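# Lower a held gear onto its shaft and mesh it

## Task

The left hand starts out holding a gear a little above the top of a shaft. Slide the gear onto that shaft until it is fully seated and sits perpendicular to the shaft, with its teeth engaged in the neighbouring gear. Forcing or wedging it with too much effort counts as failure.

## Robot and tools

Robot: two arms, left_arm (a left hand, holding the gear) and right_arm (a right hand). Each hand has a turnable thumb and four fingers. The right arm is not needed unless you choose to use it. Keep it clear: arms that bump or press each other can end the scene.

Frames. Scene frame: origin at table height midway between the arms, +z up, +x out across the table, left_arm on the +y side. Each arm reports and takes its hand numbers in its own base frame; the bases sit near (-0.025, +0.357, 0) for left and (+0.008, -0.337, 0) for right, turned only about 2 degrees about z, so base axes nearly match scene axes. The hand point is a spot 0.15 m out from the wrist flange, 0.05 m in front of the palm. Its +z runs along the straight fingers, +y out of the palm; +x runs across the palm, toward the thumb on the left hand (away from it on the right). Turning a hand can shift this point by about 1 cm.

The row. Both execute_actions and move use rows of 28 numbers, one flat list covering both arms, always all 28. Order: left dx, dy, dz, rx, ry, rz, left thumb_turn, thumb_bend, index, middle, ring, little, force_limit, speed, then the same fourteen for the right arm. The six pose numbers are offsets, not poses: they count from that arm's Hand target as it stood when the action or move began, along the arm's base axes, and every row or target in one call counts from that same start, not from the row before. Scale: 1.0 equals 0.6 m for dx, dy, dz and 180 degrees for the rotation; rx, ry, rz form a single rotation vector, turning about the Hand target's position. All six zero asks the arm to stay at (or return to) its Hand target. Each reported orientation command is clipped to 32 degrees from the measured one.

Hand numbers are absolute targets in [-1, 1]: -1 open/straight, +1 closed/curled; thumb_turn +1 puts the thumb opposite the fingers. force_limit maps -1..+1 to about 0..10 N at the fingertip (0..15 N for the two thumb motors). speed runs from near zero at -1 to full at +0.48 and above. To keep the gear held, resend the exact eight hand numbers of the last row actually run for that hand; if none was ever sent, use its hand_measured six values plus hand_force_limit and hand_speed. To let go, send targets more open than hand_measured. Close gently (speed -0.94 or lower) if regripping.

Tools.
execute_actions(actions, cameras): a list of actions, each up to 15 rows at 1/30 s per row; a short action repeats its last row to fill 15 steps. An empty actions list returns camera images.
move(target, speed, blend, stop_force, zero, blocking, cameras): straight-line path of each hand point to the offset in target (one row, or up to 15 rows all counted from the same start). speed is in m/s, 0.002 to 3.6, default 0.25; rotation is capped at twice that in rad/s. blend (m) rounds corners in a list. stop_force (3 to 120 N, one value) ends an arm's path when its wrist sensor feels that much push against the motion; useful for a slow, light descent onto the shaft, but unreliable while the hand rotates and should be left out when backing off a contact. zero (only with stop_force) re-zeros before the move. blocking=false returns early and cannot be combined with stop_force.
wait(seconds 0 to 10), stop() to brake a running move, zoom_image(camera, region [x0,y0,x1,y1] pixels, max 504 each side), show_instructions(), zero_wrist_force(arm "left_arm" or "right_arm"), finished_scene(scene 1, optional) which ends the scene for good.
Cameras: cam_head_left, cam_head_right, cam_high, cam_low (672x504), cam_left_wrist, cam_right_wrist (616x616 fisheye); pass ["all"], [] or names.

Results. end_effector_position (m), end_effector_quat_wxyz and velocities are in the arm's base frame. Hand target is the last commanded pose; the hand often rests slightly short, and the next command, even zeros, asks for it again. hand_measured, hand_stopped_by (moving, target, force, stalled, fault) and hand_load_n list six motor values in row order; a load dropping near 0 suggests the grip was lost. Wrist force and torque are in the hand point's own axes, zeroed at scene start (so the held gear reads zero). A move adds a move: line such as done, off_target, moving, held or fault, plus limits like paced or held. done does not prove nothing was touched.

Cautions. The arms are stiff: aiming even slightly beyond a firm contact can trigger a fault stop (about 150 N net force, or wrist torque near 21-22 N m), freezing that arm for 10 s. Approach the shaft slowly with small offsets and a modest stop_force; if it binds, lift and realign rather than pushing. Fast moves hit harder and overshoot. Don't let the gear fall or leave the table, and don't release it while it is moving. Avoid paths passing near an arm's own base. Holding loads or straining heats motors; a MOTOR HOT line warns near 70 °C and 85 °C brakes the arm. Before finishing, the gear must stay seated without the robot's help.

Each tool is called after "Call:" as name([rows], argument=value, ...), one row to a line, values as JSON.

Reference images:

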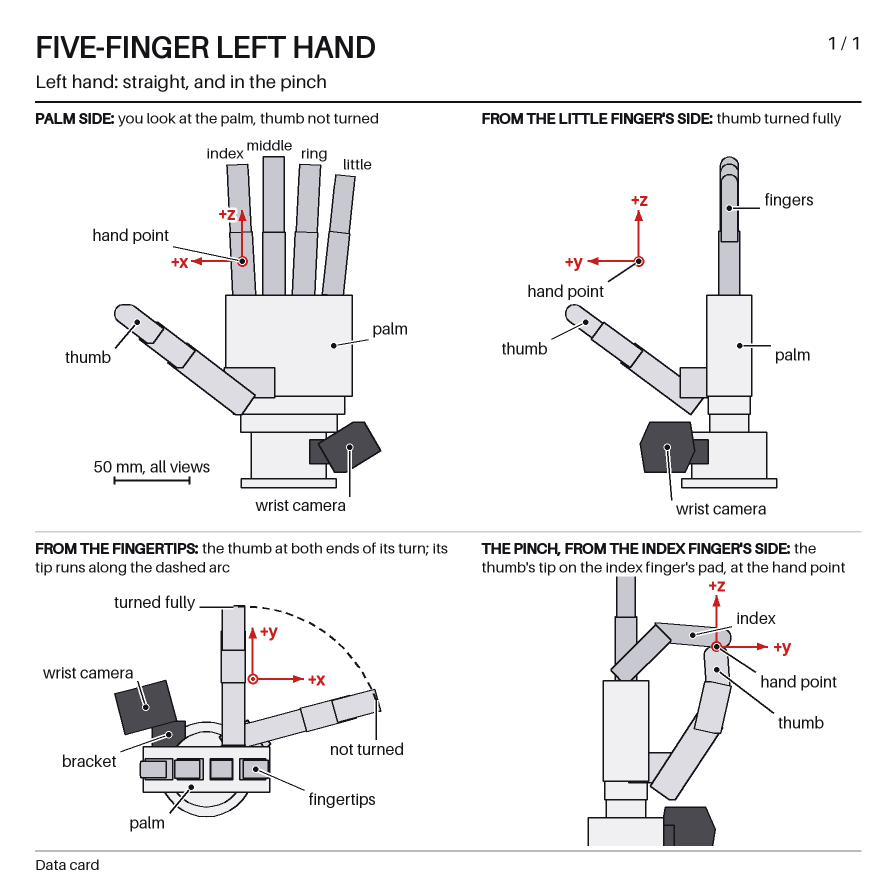

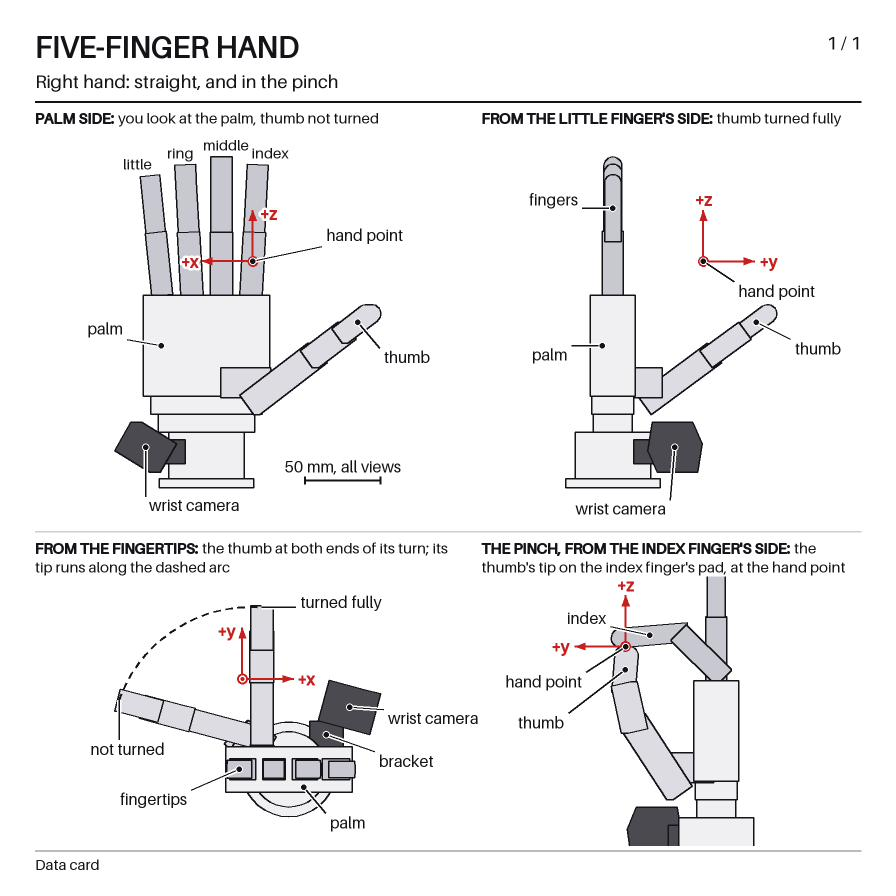

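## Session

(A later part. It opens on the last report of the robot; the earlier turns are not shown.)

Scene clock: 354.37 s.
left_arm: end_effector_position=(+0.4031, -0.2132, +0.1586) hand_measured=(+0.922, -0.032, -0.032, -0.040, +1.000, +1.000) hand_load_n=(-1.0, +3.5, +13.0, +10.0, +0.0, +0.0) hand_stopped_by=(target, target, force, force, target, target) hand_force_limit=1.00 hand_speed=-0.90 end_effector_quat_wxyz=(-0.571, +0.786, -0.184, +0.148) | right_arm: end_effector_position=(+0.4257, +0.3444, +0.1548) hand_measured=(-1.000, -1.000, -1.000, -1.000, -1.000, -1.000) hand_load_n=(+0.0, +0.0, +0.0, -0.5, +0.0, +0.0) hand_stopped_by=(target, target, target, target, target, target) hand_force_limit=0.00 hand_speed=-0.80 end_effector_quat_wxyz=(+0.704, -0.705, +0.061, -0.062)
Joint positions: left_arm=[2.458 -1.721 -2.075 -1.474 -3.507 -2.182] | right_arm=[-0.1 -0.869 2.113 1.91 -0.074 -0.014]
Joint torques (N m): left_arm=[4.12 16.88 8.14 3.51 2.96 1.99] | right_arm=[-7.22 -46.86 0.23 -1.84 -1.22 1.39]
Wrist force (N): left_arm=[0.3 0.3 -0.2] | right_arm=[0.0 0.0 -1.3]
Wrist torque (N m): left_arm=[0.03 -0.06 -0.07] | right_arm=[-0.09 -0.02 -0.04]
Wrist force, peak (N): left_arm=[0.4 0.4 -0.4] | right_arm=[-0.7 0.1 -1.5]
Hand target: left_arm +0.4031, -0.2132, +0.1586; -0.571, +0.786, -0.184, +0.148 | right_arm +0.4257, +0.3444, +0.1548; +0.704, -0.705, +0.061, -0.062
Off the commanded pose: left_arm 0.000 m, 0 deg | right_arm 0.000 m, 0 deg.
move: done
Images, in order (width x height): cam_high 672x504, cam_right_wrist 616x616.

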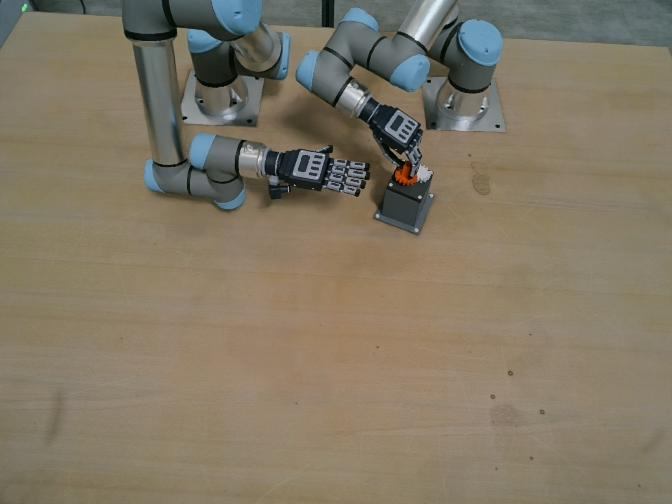

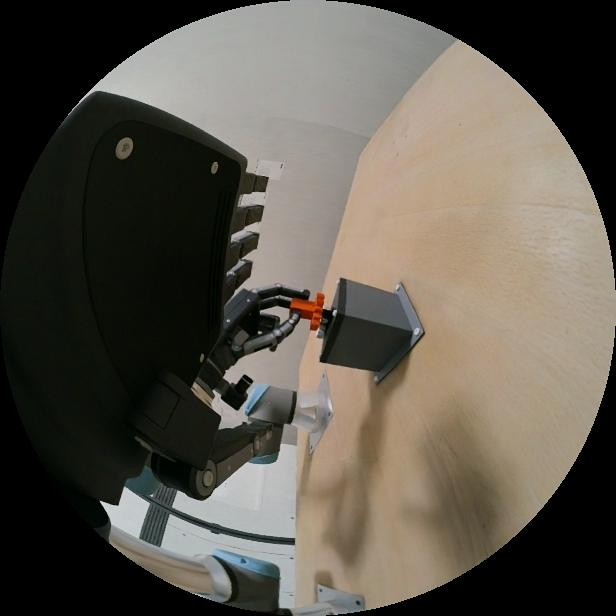

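Call:
move(target=[0,0,-0.02,0,0,0,0.922,-0.032,-0.032,-0.040,1.0,1.0,1.0,-0.9,0,0,0,0,0,0,-1,-1,-1,-1,-1,-1,0,-0.8], speed=0.004, stop_force=4, cameras=["cam_right_wrist","cam_high","cam_left_wrist"])

Call:
zoom_image(camera="cam_right_wrist", region=[295, 285, 345, 335])

Call:
zoom_image(camera="cam_left_wrist", region=[240, 245, 290, 295])

Scene clock: 364.57 s.
left_arm: end_effector_position=(+0.4031, -0.2132, +0.1539) hand_measured=(+0.922, -0.032, -0.032, -0.040, +1.000, +1.000) hand_load_n=(-0.5, +3.0, +13.0, +10.0, +0.0, +0.0) hand_stopped_by=(target, target, force, force, target, target) hand_force_limit=1.00 hand_speed=-0.90 end_effector_quat_wxyz=(-0.571, +0.786, -0.184, +0.148) | right_arm: end_effector_position=(+0.4257, +0.3444, +0.1548) hand_measured=(-1.000, -1.000, -1.000, -1.000, -1.000, -1.000) hand_load_n=(+0.0, +0.0, +0.0, +0.0, +0.0, +0.0) hand_stopped_by=(target, target, target, target, target, target) hand_force_limit=0.00 hand_speed=-0.80 end_effector_quat_wxyz=(+0.704, -0.705, +0.061, -0.062)
Joint positions: left_arm=[2.458 -1.729 -2.081 -1.46 -3.507 -2.182] | right_arm=[-0.1 -0.869 2.113 1.91 -0.074 -0.014]
Joint torques (N m): left_arm=[1.52 32.24 25.08 -0.29 -0.22 -0.85] | right_arm=[-7.02 -46.3 0.22 -2.01 -1.23 1.44]
Wrist force (N): left_arm=[2.9 -3.0 -1.4] | right_arm=[0.1 0.1 -1.3]
Wrist torque (N m): left_arm=[-0.06 -0.03 -0.02] | right_arm=[-0.08 -0.03 -0.03]
Wrist force, peak (N): left_arm=[3.8 -5.8 -2.3] | right_arm=[0.0 0.0 -1.5]
Hand target: left_arm +0.4031, -0.2132, +0.1539; -0.571, +0.786, -0.184, +0.148 (not the last commanded pose) | right_arm +0.4257, +0.3444, +0.1548; +0.704, -0.705, +0.061, -0.062
Off the commanded pose: left_arm 0.007 m, 0 deg | right_arm 0.000 m, 0 deg.
move: contact (left_arm)
Images, in order (width x height): cam_high 672x504, cam_left_wrist 616x616, cam_right_wrist 616x616.

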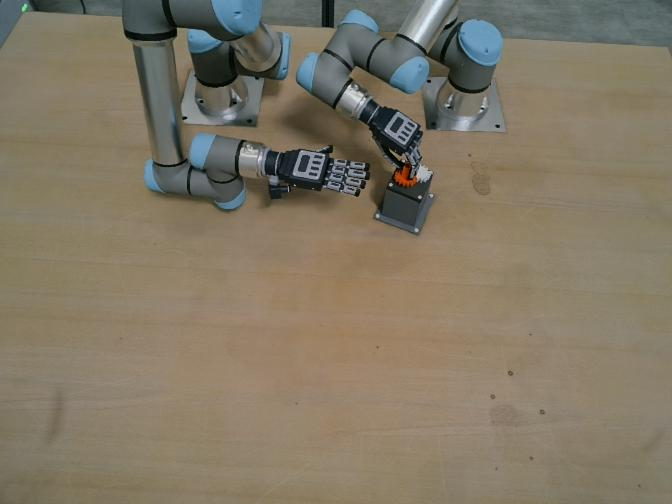

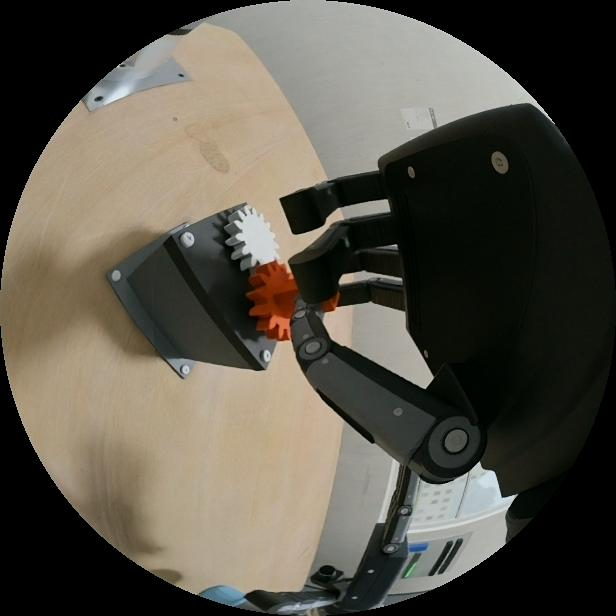

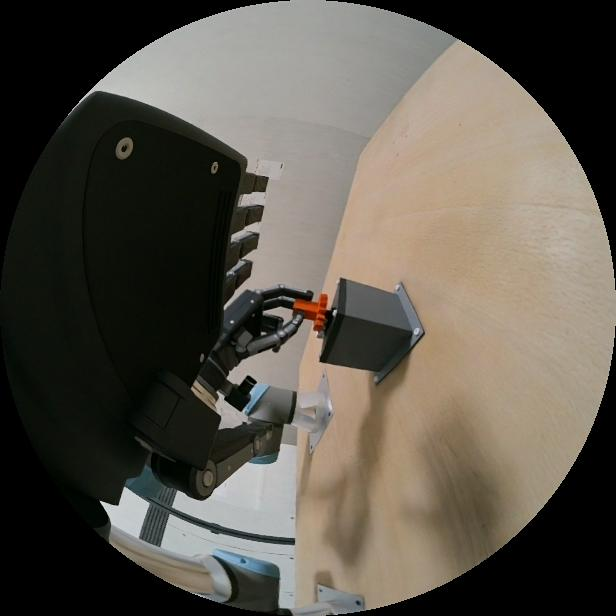

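Scaled by 10.080 from the camera's 616x616 image, which has a finer 880x880 frame.

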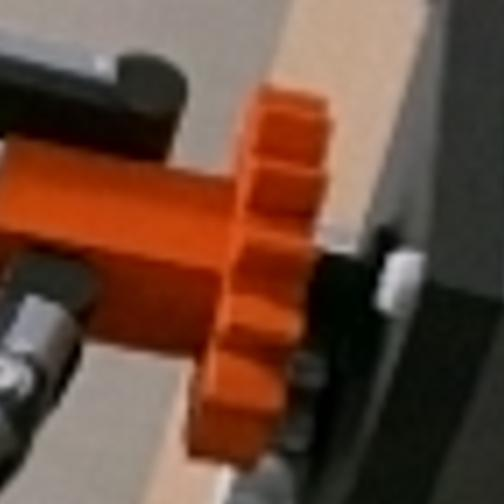

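Scaled by 10.080 from the camera's 616x616 image, which has a finer 880x880 frame.

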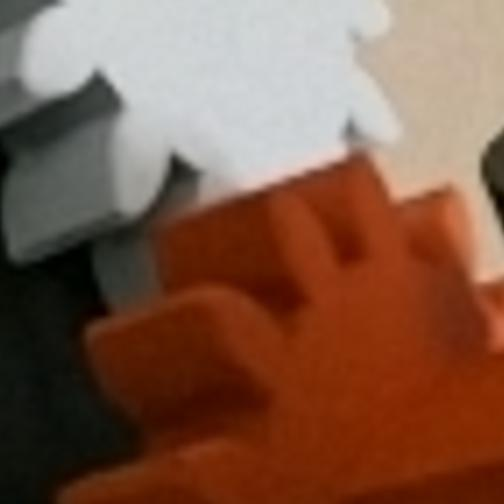

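Call:
move([
  [0,0,0.002,0,0,0,0.922,-0.032,-0.032,-0.040,1.0,1.0,1.0,-0.9,0,0,0,0,0,0,-1,-1,-1,-1,-1,-1,0,-0.8],
  [0.0006,-0.0006,0.002,0,0,0,0.922,-0.032,-0.032,-0.040,1.0,1.0,1.0,-0.9,0,0,0,0,0,0,-1,-1,-1,-1,-1,-1,0,-0.8],
], speed=0.02)

Scene clock: 383.47 s.
left_arm: end_effector_position=(+0.4034, -0.2135, +0.1552) hand_measured=(+0.922, -0.032, -0.032, -0.040, +1.000, +1.000) hand_load_n=(-1.0, +4.0, +13.0, +10.0, +0.0, +0.0) hand_stopped_by=(target, target, force, force, target, target) hand_force_limit=1.00 hand_speed=-0.90 end_effector_quat_wxyz=(-0.571, +0.786, -0.184, +0.148) | right_arm: end_effector_position=(+0.4257, +0.3444, +0.1548) hand_measured=(-1.000, -1.000, -1.000, -1.000, -1.000, -1.000) hand_load_n=(+0.0, +0.0, +0.0, +0.0, +0.0, +0.0) hand_stopped_by=(target, target, target, target, target, target) hand_force_limit=0.00 hand_speed=-0.80 end_effector_quat_wxyz=(+0.704, -0.705, +0.061, -0.062)
Joint positions: left_arm=[2.458 -1.728 -2.078 -1.464 -3.507 -2.182] | right_arm=[-0.1 -0.869 2.113 1.91 -0.074 -0.014]
Joint torques (N m): left_arm=[-2.33 15.47 25.83 0.24 0.56 -1.23] | right_arm=[-6.36 -46.46 0.14 -1.96 -1.19 1.41]
Wrist force (N): left_arm=[0.2 0.3 -0.2] | right_arm=[0.0 0.1 -1.2]
Wrist torque (N m): left_arm=[0.04 -0.04 -0.07] | right_arm=[-0.09 -0.03 -0.04]
Wrist force, peak (N): left_arm=[3.0 -3.3 -1.7] | right_arm=[0.1 0.0 -1.4]
Hand target: left_arm +0.4034, -0.2136, +0.1551; -0.571, +0.786, -0.184, +0.148 | right_arm +0.4257, +0.3444, +0.1548; +0.704, -0.705, +0.061, -0.062
Off the commanded pose: left_arm 0.000 m, 0 deg | right_arm 0.000 m, 0 deg.
move: done

Call:
move(target=[0,0,-0.015,0,0,0,0.922,-0.032,-0.032,-0.040,1.0,1.0,1.0,-0.9,0,0,0,0,0,0,-1,-1,-1,-1,-1,-1,0,-0.8], speed=0.004, stop_force=4)

Scene clock: 386.93 s.
left_arm: end_effector_position=(+0.4034, -0.2136, +0.1537) hand_measured=(+0.922, -0.032, -0.032, -0.040, +1.000, +1.000) hand_load_n=(-0.5, +4.0, +12.5, +10.0, +0.0, +0.0) hand_stopped_by=(target, target, force, force, target, target) hand_force_limit=1.00 hand_speed=-0.90 end_effector_quat_wxyz=(-0.571, +0.786, -0.184, +0.148) | right_arm: end_effector_position=(+0.4257, +0.3444, +0.1548) hand_measured=(-1.000, -1.000, -1.000, -1.000, -1.000, -1.000) hand_load_n=(+0.0, +0.0, +0.0, +0.0, +0.0, +0.0) hand_stopped_by=(target, target, target, target, target, target) hand_force_limit=0.00 hand_speed=-0.80 end_effector_quat_wxyz=(+0.704, -0.705, +0.061, -0.062)
Joint positions: left_arm=[2.458 -1.73 -2.079 -1.46 -3.507 -2.182] | right_arm=[-0.1 -0.869 2.113 1.91 -0.074 -0.014]
Joint torques (N m): left_arm=[-4.55 32.58 25.96 0.27 -0.58 -0.87] | right_arm=[-6.62 -46.46 0.25 -1.81 -1.2 1.35]
Wrist force (N): left_arm=[0.7 -3.7 -0.9] | right_arm=[-0.1 0.0 -1.3]
Wrist torque (N m): left_arm=[-0.09 -0.03 0.02] | right_arm=[-0.10 -0.01 -0.04]
Wrist force, peak (N): left_arm=[2.1 -6.3 -2.1] | right_arm=[0.1 -0.1 -1.4]
Hand target: left_arm +0.4034, -0.2136, +0.1537; -0.571, +0.786, -0.184, +0.148 (not the last commanded pose) | right_arm +0.4257, +0.3444, +0.1548; +0.704, -0.705, +0.061, -0.062
Off the commanded pose: left_arm 0.008 m, 0 deg | right_arm 0.000 m, 0 deg.
move: contact (left_arm)

Call:
move(target=[0.0005,0.0004,0,0,0,0.0111,0.922,-0.032,-0.032,-0.040,1.0,1.0,1.0,-0.9,0,0,0,0,0,0,-1,-1,-1,-1,-1,-1,0,-0.8], speed=0.03)

Scene clock: 396.33 s.
left_arm: end_effector_position=(+0.4038, -0.2133, +0.1537) hand_measured=(+0.922, -0.032, -0.032, -0.040, +1.000, +1.000) hand_load_n=(+0.0, +4.0, +12.5, +9.5, +0.0, +0.0) hand_stopped_by=(target, target, force, force, target, target) hand_force_limit=1.00 hand_speed=-0.90 end_effector_quat_wxyz=(-0.574, +0.789, -0.171, +0.138) | right_arm: end_effector_position=(+0.4257, +0.3444, +0.1548) hand_measured=(-1.000, -1.000, -1.000, -1.000, -1.000, -1.000) hand_load_n=(+0.0, +0.0, -0.5, +0.0, +0.0, +0.0) hand_stopped_by=(target, target, target, target, target, target) hand_force_limit=0.00 hand_speed=-0.80 end_effector_quat_wxyz=(+0.704, -0.705, +0.061, -0.062)
Joint positions: left_arm=[2.46 -1.745 -2.043 -1.551 -3.526 -2.256] | right_arm=[-0.1 -0.869 2.113 1.91 -0.074 -0.014]
Joint torques (N m): left_arm=[7.03 16.56 24.96 -0.65 -1.39 -1.68] | right_arm=[-7.22 -46.16 -0.14 -1.79 -1.2 1.38]
Wrist force (N): left_arm=[3.5 -1.9 -0.8] | right_arm=[0.1 0.1 -1.1]
Wrist torque (N m): left_arm=[-0.01 0.04 0.02] | right_arm=[-0.09 -0.04 -0.02]
Wrist force, peak (N): left_arm=[3.8 -2.1 -0.8] | right_arm=[0.1 0.0 -1.4]
Hand target: left_arm +0.4037, -0.2133, +0.1537; -0.574, +0.789, -0.171, +0.138 | right_arm +0.4257, +0.3444, +0.1548; +0.704, -0.705, +0.061, -0.062
Off the commanded pose: left_arm 0.000 m, 0 deg | right_arm 0.000 m, 0 deg.
move: done

Call:
move(target=[0,0,-0.01,0,0,0,0.922,-0.032,-0.032,-0.040,1.0,1.0,1.0,-0.9,0,0,0,0,0,0,-1,-1,-1,-1,-1,-1,0,-0.8], speed=0.004, stop_force=5, zero=false)

Scene clock: 398.43 s.
left_arm: end_effector_position=(+0.4038, -0.2133, +0.1536) hand_measured=(+0.922, -0.032, -0.032, -0.040, +1.000, +1.000) hand_load_n=(+0.0, +3.5, +13.0, +9.5, +0.0, +0.0) hand_stopped_by=(target, target, force, force, target, target) hand_force_limit=1.00 hand_speed=-0.90 end_effector_quat_wxyz=(-0.574, +0.789, -0.171, +0.138) | right_arm: end_effector_position=(+0.4257, +0.3444, +0.1548) hand_measured=(-1.000, -1.000, -1.000, -1.000, -1.000, -1.000) hand_load_n=(-0.5, +0.0, +0.0, -0.5, +0.0, +0.0) hand_stopped_by=(target, target, target, target, target, target) hand_force_limit=0.00 hand_speed=-0.80 end_effector_quat_wxyz=(+0.704, -0.705, +0.061, -0.062)
Joint positions: left_arm=[2.46 -1.745 -2.043 -1.551 -3.526 -2.257] | right_arm=[-0.1 -0.869 2.113 1.91 -0.074 -0.014]
Joint torques (N m): left_arm=[6.62 30.32 12.84 -0.76 -1.27 -0.77] | right_arm=[-6.84 -46.4 0.05 -1.75 -1.19 1.43]
Wrist force (N): left_arm=[4.1 -4.9 -1.8] | right_arm=[0.0 -0.1 -1.1]
Wrist torque (N m): left_arm=[-0.05 0.05 0.06] | right_arm=[-0.11 -0.02 -0.04]
Wrist force, peak (N): left_arm=[4.2 -4.9 -1.8] | right_arm=[-0.1 -0.1 -1.4]
Hand target: left_arm +0.4038, -0.2133, +0.1537; -0.574, +0.789, -0.171, +0.138 (not the last commanded pose) | right_arm +0.4257, +0.3444, +0.1548; +0.704, -0.705, +0.061, -0.062
Off the commanded pose: left_arm 0.006 m, 0 deg | right_arm 0.000 m, 0 deg.
move: contact (left_arm)

Call:
move([
  [0,0,0.0025,0,0,0,0.922,-0.032,-0.032,-0.040,1.0,1.0,1.0,-0.9,0,0,0,0,0,0,-1,-1,-1,-1,-1,-1,0,-0.8],
  [0.0005,0.0004,0.0025,0,0,0.0111,0.922,-0.032,-0.032,-0.040,1.0,1.0,1.0,-0.9,0,0,0,0,0,0,-1,-1,-1,-1,-1,-1,0,-0.8],
], speed=0.03, cameras=["cam_left_wrist","cam_high","cam_right_wrist"])

Call:
zoom_image(camera="cam_left_wrist", region=[215, 200, 305, 290])

Call:
move(target=[0,0,-0.01,0,0,0,0.922,-0.032,-0.032,-0.040,1.0,1.0,1.0,-0.9,0,0,0,0,0,0,-1,-1,-1,-1,-1,-1,0,-0.8], speed=0.006, stop_force=4)

Scene clock: 411.23 s.
left_arm: end_effector_position=(+0.4041, -0.2131, +0.1552) hand_measured=(+0.922, -0.032, -0.032, -0.040, +1.000, +1.000) hand_load_n=(+0.0, +5.5, +13.0, +9.5, +0.0, +0.5) hand_stopped_by=(target, target, force, force, target, target) hand_force_limit=1.00 hand_speed=-0.90 end_effector_quat_wxyz=(-0.576, +0.792, -0.157, +0.128) | right_arm: end_effector_position=(+0.4257, +0.3444, +0.1548) hand_measured=(-1.000, -1.000, -1.000, -1.000, -1.000, -1.000) hand_load_n=(+0.0, +0.5, +0.0, +0.0, +0.0, +0.0) hand_stopped_by=(target, target, target, target, target, target) hand_force_limit=0.00 hand_speed=-0.80 end_effector_quat_wxyz=(+0.704, -0.705, +0.061, -0.062)
Joint positions: left_arm=[2.463 -1.759 -2.006 -1.636 -3.545 -2.323] | right_arm=[-0.1 -0.869 2.113 1.91 -0.074 -0.014]
Joint torques (N m): left_arm=[6.49 17.8 26.73 -0.64 -1.25 -1.43] | right_arm=[-6.86 -46.6 0.17 -1.87 -1.18 1.41]
Wrist force (N): left_arm=[3.0 -0.1 1.4] | right_arm=[0.1 -0.1 -1.0]
Wrist torque (N m): left_arm=[0.04 0.08 -0.03] | right_arm=[-0.12 -0.04 -0.03]
Wrist force, peak (N): left_arm=[4.2 -5.0 -1.8] | right_arm=[0.1 0.0 -1.4]
Hand target: left_arm +0.4041, -0.2131, +0.1552; -0.576, +0.792, -0.157, +0.128 | right_arm +0.4257, +0.3444, +0.1548; +0.704, -0.705, +0.061, -0.062
Off the commanded pose: left_arm 0.000 m, 0 deg | right_arm 0.000 m, 0 deg.
move: done
Images, in order (width x height): cam_high 672x504, cam_left_wrist 616x616, cam_right_wrist 616x616.

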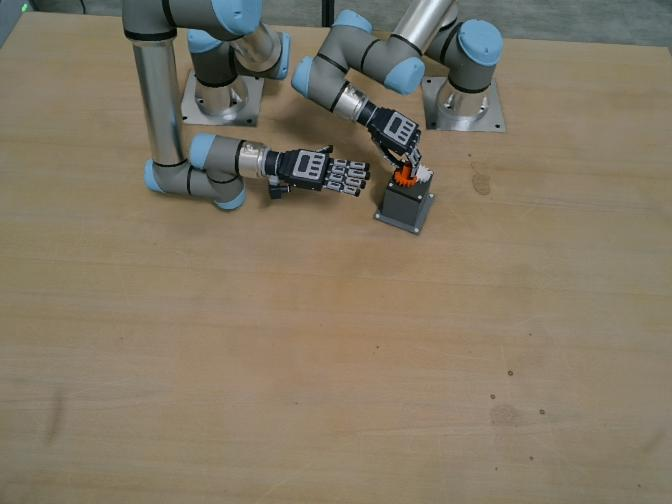

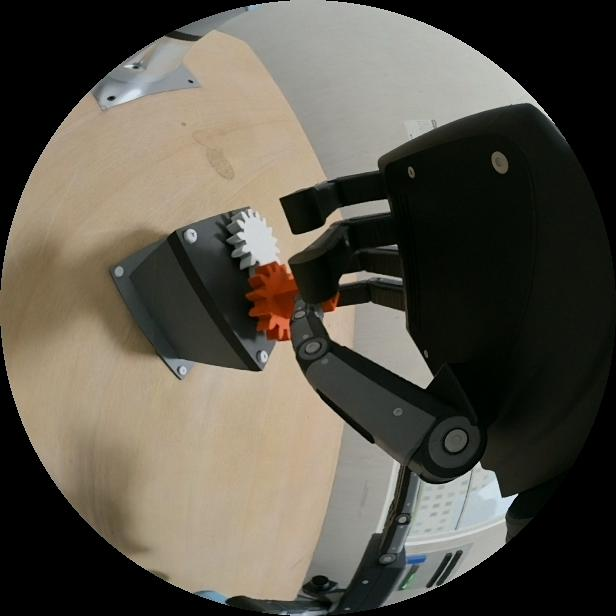

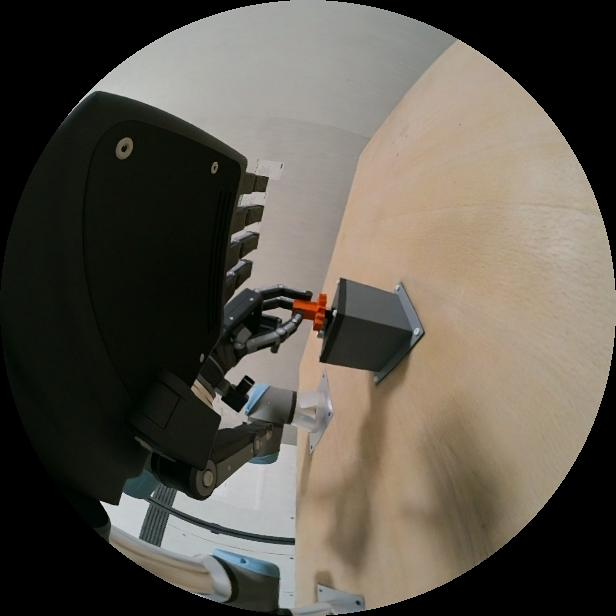

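Scaled by 5.600 from the camera's 616x616 image, which has a finer 880x880 frame.

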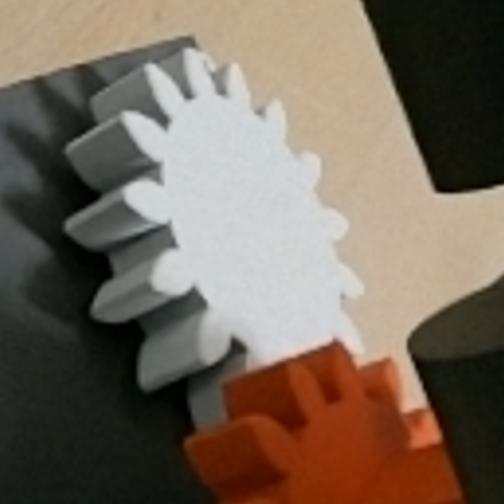

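Scene clock: 412.63 s.
left_arm: end_effector_position=(+0.4041, -0.2131, +0.1542) hand_measured=(+0.922, -0.032, -0.032, -0.040, +1.000, +1.000) hand_load_n=(+0.0, +5.0, +13.0, +9.5, +0.0, +0.0) hand_stopped_by=(target, target, force, force, target, target) hand_force_limit=1.00 hand_speed=-0.90 end_effector_quat_wxyz=(-0.576, +0.792, -0.157, +0.128) | right_arm: end_effector_position=(+0.4257, +0.3444, +0.1548) hand_measured=(-1.000, -1.000, -1.000, -1.000, -1.000, -1.000) hand_load_n=(+0.0, +0.0, +0.0, +0.0, +0.0, +0.0) hand_stopped_by=(target, target, target, target, target, target) hand_force_limit=0.00 hand_speed=-0.80 end_effector_quat_wxyz=(+0.704, -0.705, +0.061, -0.062)
Joint positions: left_arm=[2.463 -1.761 -2.007 -1.633 -3.545 -2.323] | right_arm=[-0.1 -0.869 2.113 1.91 -0.074 -0.014]
Joint torques (N m): left_arm=[5.76 34.82 25.96 -0.28 -1.16 1.34] | right_arm=[-6.71 -45.68 -0.18 -1.62 -1.12 1.36]
Wrist force (N): left_arm=[3.0 -1.4 0.5] | right_arm=[-0.2 0.1 -1.3]
Wrist torque (N m): left_arm=[0.03 0.05 0.01] | right_arm=[-0.08 0.02 -0.05]
Wrist force, peak (N): left_arm=[3.3 -5.3 -0.8] | right_arm=[0.1 0.0 -1.4]
Hand target: left_arm +0.4041, -0.2131, +0.1542; -0.576, +0.792, -0.157, +0.128 (not the last commanded pose) | right_arm +0.4257, +0.3444, +0.1548; +0.704, -0.705, +0.061, -0.062
Off the commanded pose: left_arm 0.005 m, 0 deg | right_arm 0.000 m, 0 deg.
move: contact (left_arm)

Call:
move([
  [0,0,0.0025,0,0,0,0.922,-0.032,-0.032,-0.040,1.0,1.0,1.0,-0.9,0,0,0,0,0,0,-1,-1,-1,-1,-1,-1,0,-0.8],
  [-0.00153,-0.00117,0.0025,0,0,-0.0333,0.922,-0.032,-0.032,-0.040,1.0,1.0,1.0,-0.9,0,0,0,0,0,0,-1,-1,-1,-1,-1,-1,0,-0.8],
], speed=0.05, cameras=["cam_left_wrist"])

Call:
move(target=[0,0,-0.01,0,0,0,0.922,-0.032,-0.032,-0.040,1.0,1.0,1.0,-0.9,0,0,0,0,0,0,-1,-1,-1,-1,-1,-1,0,-0.8], speed=0.006, stop_force=4)

Scene clock: 421.97 s.
left_arm: end_effector_position=(+0.4032, -0.2139, +0.1557) hand_measured=(+0.922, -0.032, -0.032, -0.040, +1.000, +1.000) hand_load_n=(-0.5, +6.5, +12.0, +10.0, +0.0, +0.0) hand_stopped_by=(target, target, force, force, target, target) hand_force_limit=1.00 hand_speed=-0.90 end_effector_quat_wxyz=(-0.569, +0.783, -0.198, +0.158) | right_arm: end_effector_position=(+0.4257, +0.3444, +0.1548) hand_measured=(-1.000, -1.000, -1.000, -1.000, -1.000, -1.000) hand_load_n=(+0.0, +0.0, +0.0, +0.0, +0.0, +0.0) hand_stopped_by=(target, target, target, target, target, target) hand_force_limit=0.00 hand_speed=-0.80 end_effector_quat_wxyz=(+0.704, -0.705, +0.061, -0.062)
Joint positions: left_arm=[2.457 -1.714 -2.114 -1.364 -3.491 -2.1] | right_arm=[-0.1 -0.869 2.113 1.91 -0.074 -0.014]
Joint torques (N m): left_arm=[5.88 33.1 9.26 4.37 3.74 1.98] | right_arm=[-6.82 -45.91 -0.13 -1.66 -1.15 1.36]
Wrist force (N): left_arm=[-1.6 -1.1 1.6] | right_arm=[0.0 0.0 -1.2]
Wrist torque (N m): left_arm=[0.02 -0.03 -0.01] | right_arm=[-0.10 -0.02 -0.03]
Wrist force, peak (N): left_arm=[3.1 -1.6 0.9] | right_arm=[0.0 -0.1 -1.5]
Hand target: left_arm +0.4032, -0.2138, +0.1557; -0.569, +0.783, -0.198, +0.158 | right_arm +0.4257, +0.3444, +0.1548; +0.704, -0.705, +0.061, -0.062
Off the commanded pose: left_arm 0.000 m, 0 deg | right_arm 0.000 m, 0 deg.
move: done
Images, in order (width x height): cam_left_wrist 616x616.

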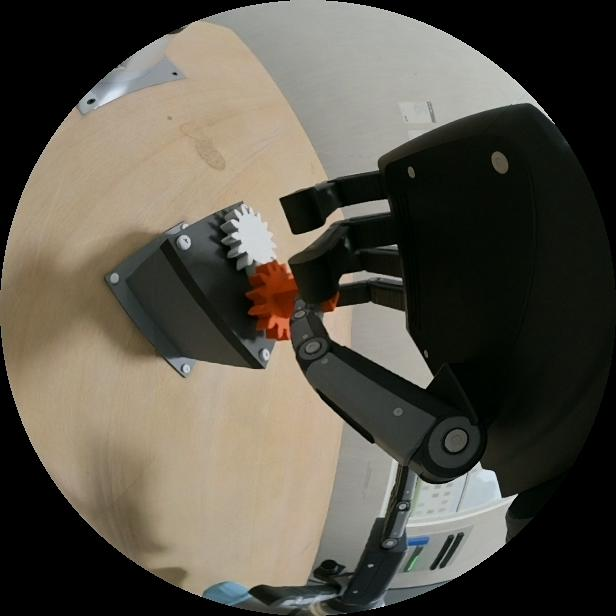

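Scene clock: 423.83 s.
left_arm: end_effector_position=(+0.4032, -0.2138, +0.1497) hand_measured=(+0.922, -0.032, -0.032, -0.040, +1.000, +1.000) hand_load_n=(-1.0, +5.0, +12.5, +9.0, +0.0, +0.0) hand_stopped_by=(target, target, force, force, target, target) hand_force_limit=1.00 hand_speed=-0.90 end_effector_quat_wxyz=(-0.569, +0.783, -0.198, +0.158) | right_arm: end_effector_position=(+0.4257, +0.3444, +0.1548) hand_measured=(-1.000, -1.000, -1.000, -1.000, -1.000, -1.000) hand_load_n=(+0.0, +0.0, +0.0, +0.0, +0.0, +0.0) hand_stopped_by=(target, target, target, target, target, target) hand_force_limit=0.00 hand_speed=-0.80 end_effector_quat_wxyz=(+0.704, -0.705, +0.061, -0.062)
Joint positions: left_arm=[2.457 -1.725 -2.122 -1.345 -3.491 -2.099] | right_arm=[-0.1 -0.869 2.113 1.91 -0.074 -0.014]
Joint torques (N m): left_arm=[7.19 15.84 7.91 3.64 3.32 1.96] | right_arm=[-6.64 -45.92 -0.01 -1.64 -1.1 1.27]
Wrist force (N): left_arm=[0.2 0.1 -0.5] | right_arm=[0.2 0.0 -1.2]
Wrist torque (N m): left_arm=[0.05 -0.03 -0.05] | right_arm=[-0.10 -0.05 -0.03]
Wrist force, peak (N): left_arm=[-1.3 -1.5 1.5] | right_arm=[0.1 0.2 -1.4]
Hand target: left_arm +0.4032, -0.2138, +0.1497; -0.569, +0.783, -0.198, +0.158 | right_arm +0.4257, +0.3444, +0.1548; +0.704, -0.705, +0.061, -0.062
Off the commanded pose: left_arm 0.000 m, 0 deg | right_arm 0.000 m, 0 deg.
move: done

Call:
move(target=[0,0,-0.022,0,0,0,0.922,-0.032,-0.032,-0.040,1.0,1.0,1.0,-0.9,0,0,0,0,0,0,-1,-1,-1,-1,-1,-1,0,-0.8], speed=0.005, stop_force=5, cameras=["cam_right_wrist","cam_left_wrist","cam_high","cam_low"])

Call:
zoom_image(camera="cam_right_wrist", region=[295, 285, 345, 335])

Call:
zoom_image(camera="cam_left_wrist", region=[215, 200, 305, 320])

Scene clock: 429.53 s.
left_arm: end_effector_position=(+0.4032, -0.2138, +0.1455) hand_measured=(+0.922, -0.032, -0.032, -0.040, +1.000, +1.000) hand_load_n=(+0.0, +2.5, +13.0, +9.0, +0.0, +0.0) hand_stopped_by=(target, target, force, force, target, target) hand_force_limit=1.00 hand_speed=-0.90 end_effector_quat_wxyz=(-0.569, +0.783, -0.198, +0.158) | right_arm: end_effector_position=(+0.4257, +0.3444, +0.1548) hand_measured=(-1.000, -1.000, -1.000, -1.000, -1.000, -1.000) hand_load_n=(+0.0, +0.0, +0.0, +0.0, -0.5, +0.0) hand_stopped_by=(target, target, target, target, target, target) hand_force_limit=0.00 hand_speed=-0.80 end_effector_quat_wxyz=(+0.704, -0.705, +0.061, -0.062)
Joint positions: left_arm=[2.457 -1.732 -2.127 -1.333 -3.491 -2.099] | right_arm=[-0.1 -0.869 2.113 1.91 -0.074 -0.014]
Joint torques (N m): left_arm=[3.32 31.78 24.68 -0.18 -1.22 -1.32] | right_arm=[-6.24 -45.61 -0.2 -1.56 -0.93 1.38]
Wrist force (N): left_arm=[2.3 -3.6 -1.8] | right_arm=[0.0 -0.1 -1.2]
Wrist torque (N m): left_arm=[-0.13 0.02 -0.05] | right_arm=[-0.11 -0.03 -0.04]
Wrist force, peak (N): left_arm=[1.4 -8.9 -2.4] | right_arm=[0.2 0.0 -1.5]
Hand target: left_arm +0.4032, -0.2138, +0.1455; -0.569, +0.783, -0.198, +0.158 (not the last commanded pose) | right_arm +0.4257, +0.3444, +0.1548; +0.704, -0.705, +0.061, -0.062
Off the commanded pose: left_arm 0.009 m, 0 deg | right_arm 0.000 m, 0 deg.
move: contact (left_arm)
Images, in order (width x height): cam_high 672x504, cam_low 672x504, cam_left_wrist 616x616, cam_right_wrist 616x616.

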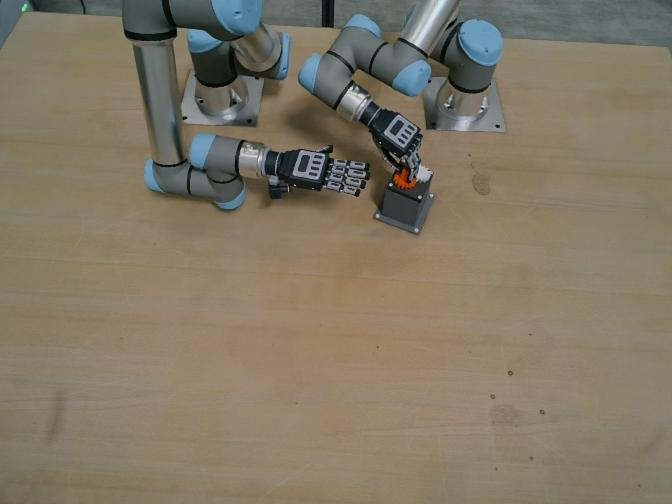

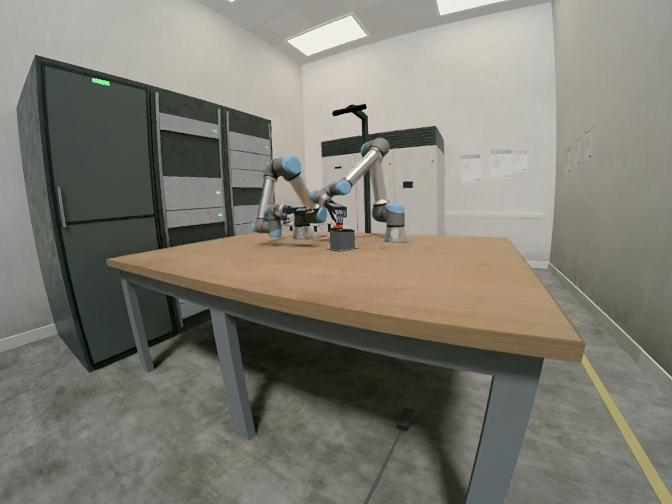

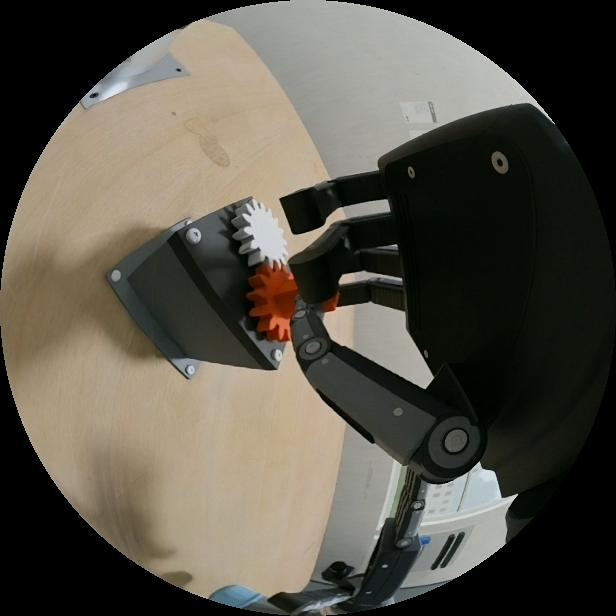

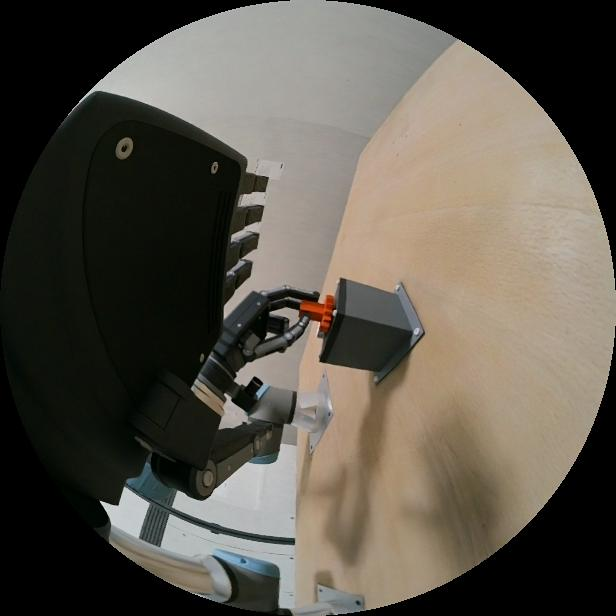

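Scaled by 10.080 from the camera's 616x616 image, which has a finer 880x880 frame.

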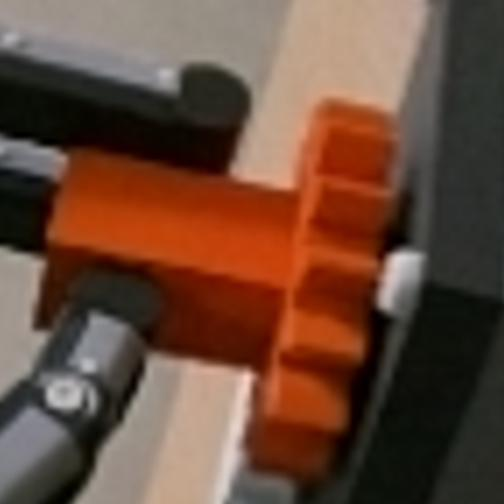

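Scaled by 4.200 from the camera's 616x616 image, which has a finer 880x880 frame.

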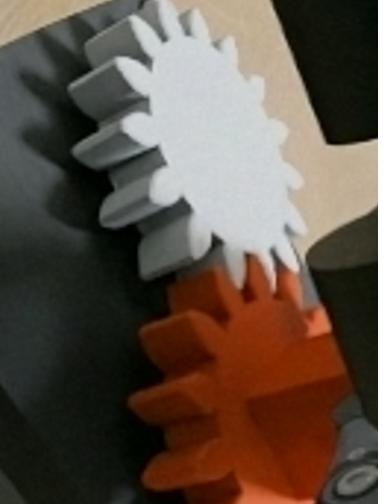

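Call:
zoom_image(camera="cam_low", region=[325, 210, 365, 250])

Call:
move([
  [0,0,0,0,0,0,0.922,-0.032,-0.032,-0.040,1.0,1.0,1.0,-0.9,0.214,0.073,0,0,0,0.222,-1,-1,-1,-1,-1,-1,0,-0.8],
  [0,0,0,0,0,0,0.922,-0.032,-0.032,-0.040,1.0,1.0,1.0,-0.9,0.154,0.2125,-0.03,0,0,0.389,-1,-1,-1,-1,-1,-1,0,-0.8],
], speed=0.25, blend=0.03, cameras=["cam_right_wrist"])

Call:
zoom_image(camera="cam_right_wrist", region=[290, 255, 360, 325])

Scaled by 12.600 from the camera's 672x504 image, which has a finer 960x720 frame.

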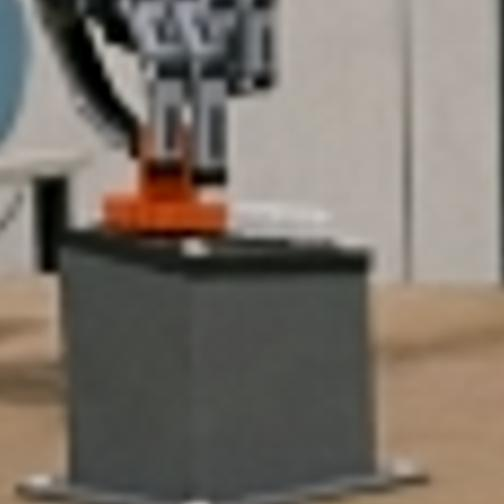

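Scene clock: 440.27 s.
left_arm: end_effector_position=(+0.4032, -0.2138, +0.1455) hand_measured=(+0.922, -0.032, -0.032, -0.040, +1.000, +1.000) hand_load_n=(+0.0, +3.0, +12.5, +9.0, +0.0, +0.0) hand_stopped_by=(target, target, force, force, target, target) hand_force_limit=1.00 hand_speed=-0.90 end_effector_quat_wxyz=(-0.569, +0.783, -0.198, +0.158) | right_arm: end_effector_position=(+0.5168, +0.4713, +0.1369) hand_measured=(-1.000, -1.000, -1.000, -1.000, -1.000, -1.000) hand_load_n=(+0.0, +0.0, +0.0, +0.0, +0.0, -0.5) hand_stopped_by=(target, target, target, target, target, target) hand_force_limit=0.00 hand_speed=-0.80 end_effector_quat_wxyz=(+0.629, -0.611, -0.341, +0.339)
Joint positions: left_arm=[2.457 -1.732 -2.127 -1.333 -3.491 -2.099] | right_arm=[0.29 0.069 0.035 3.069 0.714 -0.037]
Joint torques (N m): left_arm=[-0.89 31.65 24.89 1.08 0.45 -1.06] | right_arm=[6.08 -49.25 -29.28 2.65 -1.15 -1.99]
Wrist force (N): left_arm=[2.4 -3.4 -1.4] | right_arm=[0.2 -0.2 -1.4]
Wrist torque (N m): left_arm=[-0.13 0.01 -0.04] | right_arm=[-0.14 -0.06 -0.03]
Wrist force, peak (N): left_arm=[2.5 -3.8 -1.7] | right_arm=[0.6 -0.1 -1.6]
Hand target: left_arm +0.4032, -0.2138, +0.1455; -0.569, +0.783, -0.198, +0.158 | right_arm +0.5181, +0.4719, +0.1368; +0.612, -0.612, -0.354, +0.353
Off the commanded pose: left_arm 0.000 m, 0 deg | right_arm 0.001 m, 3 deg.
elbow stopped short (right arm): the move would have taken joint 3 (elbow) straighter than the controller allows.
move: off_target (right_arm)
Images, in order (width x height): cam_right_wrist 616x616.

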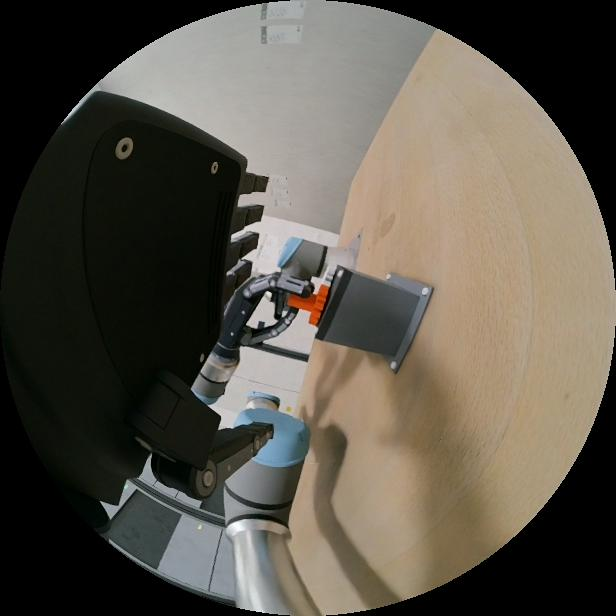

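Scaled by 7.200 from the camera's 616x616 image, which has a finer 880x880 frame.

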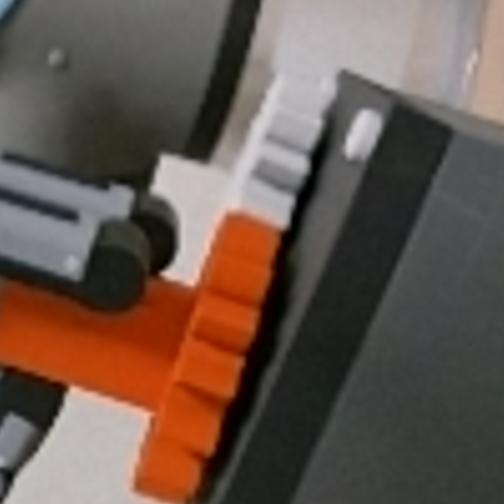

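Call:
zoom_image(camera="cam_right_wrist", region=[305, 280, 345, 320])

Call:
execute_actions(actions=[], cameras=["cam_left_wrist"])

Call:
zoom_image(camera="cam_left_wrist", region=[235, 235, 305, 305])

Scaled by 12.600 from the camera's 616x616 image, which has a finer 880x880 frame.

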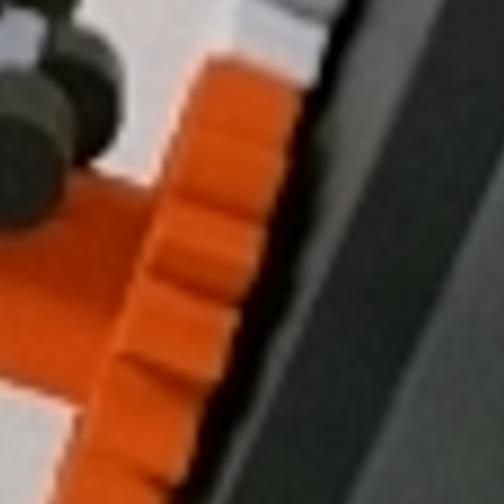

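Scene clock: 453.23 s.
left_arm: end_effector_position=(+0.4032, -0.2138, +0.1455) hand_measured=(+0.922, -0.032, -0.032, -0.040, +1.000, +1.000) hand_load_n=(-0.5, +2.5, +13.0, +8.5, +0.0, +0.0) hand_stopped_by=(target, target, force, force, target, target) hand_force_limit=1.00 hand_speed=-0.90 end_effector_quat_wxyz=(-0.569, +0.783, -0.198, +0.158) | right_arm: end_effector_position=(+0.5168, +0.4713, +0.1369) hand_measured=(-1.000, -1.000, -1.000, -1.000, -1.000, -1.000) hand_load_n=(-0.5, +0.0, +0.0, +0.0, +0.0, +0.0) hand_stopped_by=(target, target, target, target, target, target) hand_force_limit=0.00 hand_speed=-0.80 end_effector_quat_wxyz=(+0.629, -0.611, -0.341, +0.339)
Joint positions: left_arm=[2.457 -1.732 -2.127 -1.333 -3.491 -2.099] | right_arm=[0.29 0.069 0.035 3.069 0.714 -0.037]
Joint velocities: within noise
Joint torques (N m): left_arm=[-0.79 31.36 24.83 1.74 1.29 -1.1] | right_arm=[5.95 -50.64 -29.54 2.72 -1.08 -1.98]
Motor temperatures (°C): left_arm=[26 43 33 40 42 36] | right_arm=[37 36 39 38 32 35]
Wrist force (N): left_arm=[2.3 -3.3 -1.6] | right_arm=[0.2 -0.4 -1.5]
Wrist torque (N m): left_arm=[-0.11 0.03 -0.06] | right_arm=[-0.17 -0.06 -0.03]
Wrist force, peak (N): left_arm=[2.4 -3.8 -1.7] | right_arm=[0.0 -0.1 -1.6]
Hand target: left_arm +0.4032, -0.2138, +0.1455; -0.569, +0.783, -0.198, +0.158 | right_arm +0.5181, +0.4719, +0.1368; +0.612, -0.612, -0.354, +0.353
Off the commanded pose: left_arm 0.000 m, 0 deg | right_arm 0.001 m, 3 deg.
Images, in order (width x height): cam_left_wrist 616x616.

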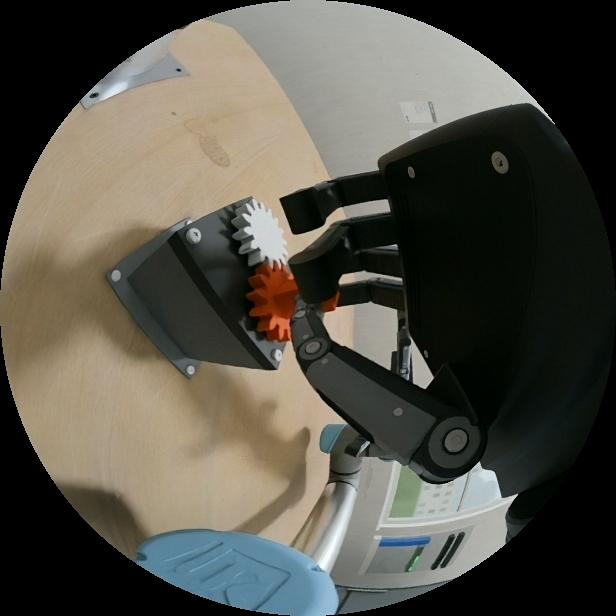

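Scaled by 7.200 from the camera's 616x616 image, which has a finer 880x880 frame.

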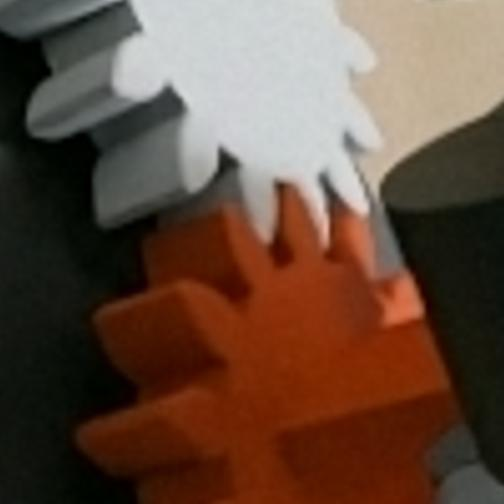

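Call:
move([
  [0,0,0.0025,0,0,0,0.922,-0.032,-0.032,-0.040,1.0,1.0,1.0,-0.9,0,0,0,0,0,0,-1,-1,-1,-1,-1,-1,0,-0.8],
], speed=0.02)

Scene clock: 465.60 s.
left_arm: end_effector_position=(+0.4032, -0.2138, +0.1470) hand_measured=(+0.922, -0.032, -0.032, -0.040, +1.000, +1.000) hand_load_n=(-0.5, +5.0, +12.0, +9.0, +0.0, +0.0) hand_stopped_by=(target, target, force, force, target, target) hand_force_limit=1.00 hand_speed=-0.90 end_effector_quat_wxyz=(-0.569, +0.783, -0.198, +0.158) | right_arm: end_effector_position=(+0.5168, +0.4713, +0.1369) hand_measured=(-1.000, -1.000, -1.000, -1.000, -1.000, -1.000) hand_load_n=(-0.5, +0.0, +0.0, -0.5, +0.0, +0.0) hand_stopped_by=(target, target, target, target, target, target) hand_force_limit=0.00 hand_speed=-0.80 end_effector_quat_wxyz=(+0.629, -0.611, -0.340, +0.340)
Joint positions: left_arm=[2.457 -1.73 -2.125 -1.337 -3.491 -2.099] | right_arm=[0.29 0.069 0.035 3.07 0.714 -0.037]
Joint torques (N m): left_arm=[0.38 33.44 26.39 0.41 2.18 1.38] | right_arm=[6.22 -50.44 -29.35 2.68 1.27 -1.98]
Wrist force (N): left_arm=[0.4 0.3 -0.5] | right_arm=[0.2 -0.3 -1.4]
Wrist torque (N m): left_arm=[0.04 -0.02 -0.07] | right_arm=[-0.15 -0.06 -0.03]
Wrist force, peak (N): left_arm=[2.6 -3.7 -1.8] | right_arm=[0.3 -0.4 -1.5]
Hand target: left_arm +0.4032, -0.2138, +0.1470; -0.569, +0.783, -0.198, +0.158 | right_arm +0.5181, +0.4719, +0.1368; +0.612, -0.612, -0.354, +0.353
Off the commanded pose: left_arm 0.000 m, 0 deg | right_arm 0.001 m, 3 deg.
elbow stopped short (right arm): the move would have taken joint 3 (elbow) straighter than the controller allows.
move: off_target (right_arm)

Call:
move(target=[0,0,-0.012,0,0,0,0.922,-0.032,-0.032,-0.040,1.0,1.0,1.0,-0.9,0,0,0,0,0,0,-1,-1,-1,-1,-1,-1,0,-0.8], speed=0.004, stop_force=9, cameras=["cam_right_wrist"])

Call:
zoom_image(camera="cam_right_wrist", region=[300, 265, 350, 315])

Scene clock: 472.17 s.
left_arm: end_effector_position=(+0.4032, -0.2138, +0.1455) hand_measured=(+0.922, -0.032, -0.032, -0.040, +1.000, +1.000) hand_load_n=(-0.5, +3.5, +12.5, +9.0, +0.0, +0.0) hand_stopped_by=(target, target, force, force, target, target) hand_force_limit=1.00 hand_speed=-0.90 end_effector_quat_wxyz=(-0.569, +0.783, -0.198, +0.158) | right_arm: end_effector_position=(+0.5168, +0.4713, +0.1369) hand_measured=(-1.000, -1.000, -1.000, -1.000, -1.000, -1.000) hand_load_n=(-0.5, +0.0, +0.0, +0.0, +0.0, +0.0) hand_stopped_by=(target, target, target, target, target, target) hand_force_limit=0.00 hand_speed=-0.80 end_effector_quat_wxyz=(+0.629, -0.611, -0.340, +0.340)
Joint positions: left_arm=[2.457 -1.732 -2.127 -1.333 -3.491 -2.099] | right_arm=[0.29 0.069 0.035 3.07 0.714 -0.037]
Joint torques (N m): left_arm=[0.26 30.99 24.92 0.1 -1.46 1.43] | right_arm=[6.08 -51.19 -29.97 2.71 1.15 -1.96]
Wrist force (N): left_arm=[0.3 -6.1 -1.9] | right_arm=[0.1 -0.2 -1.2]
Wrist torque (N m): left_arm=[-0.16 -0.04 0.02] | right_arm=[-0.16 -0.06 -0.03]
Wrist force, peak (N): left_arm=[-0.3 -10.1 -1.5] | right_arm=[0.0 -0.2 -1.5]
Hand target: left_arm +0.4032, -0.2138, +0.1455; -0.569, +0.783, -0.198, +0.158 (not the last commanded pose) | right_arm +0.5181, +0.4719, +0.1368; +0.612, -0.612, -0.354, +0.353
Off the commanded pose: left_arm 0.006 m, 0 deg | right_arm 0.001 m, 3 deg.
elbow stopped short (right arm): the move would have taken joint 3 (elbow) straighter than the controller allows.
move: contact (left_arm), off_target (right_arm)
Images, in order (width x height): cam_right_wrist 616x616.

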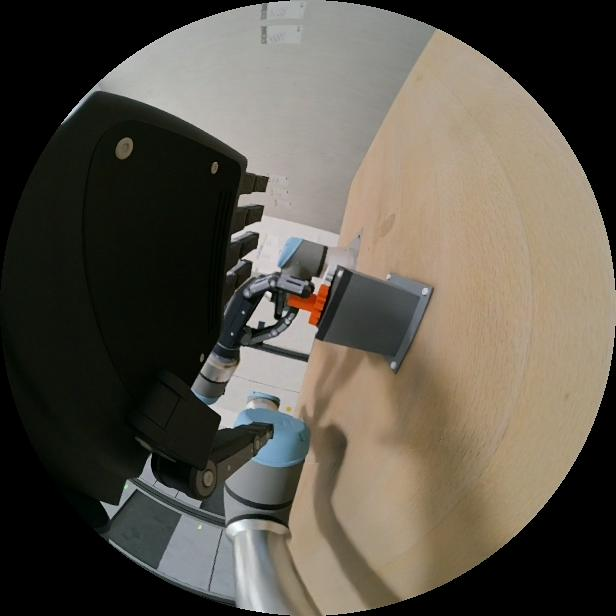

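Scaled by 10.080 from the camera's 616x616 image, which has a finer 880x880 frame.

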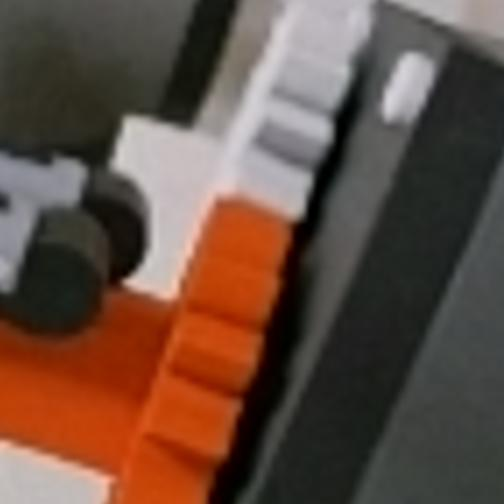

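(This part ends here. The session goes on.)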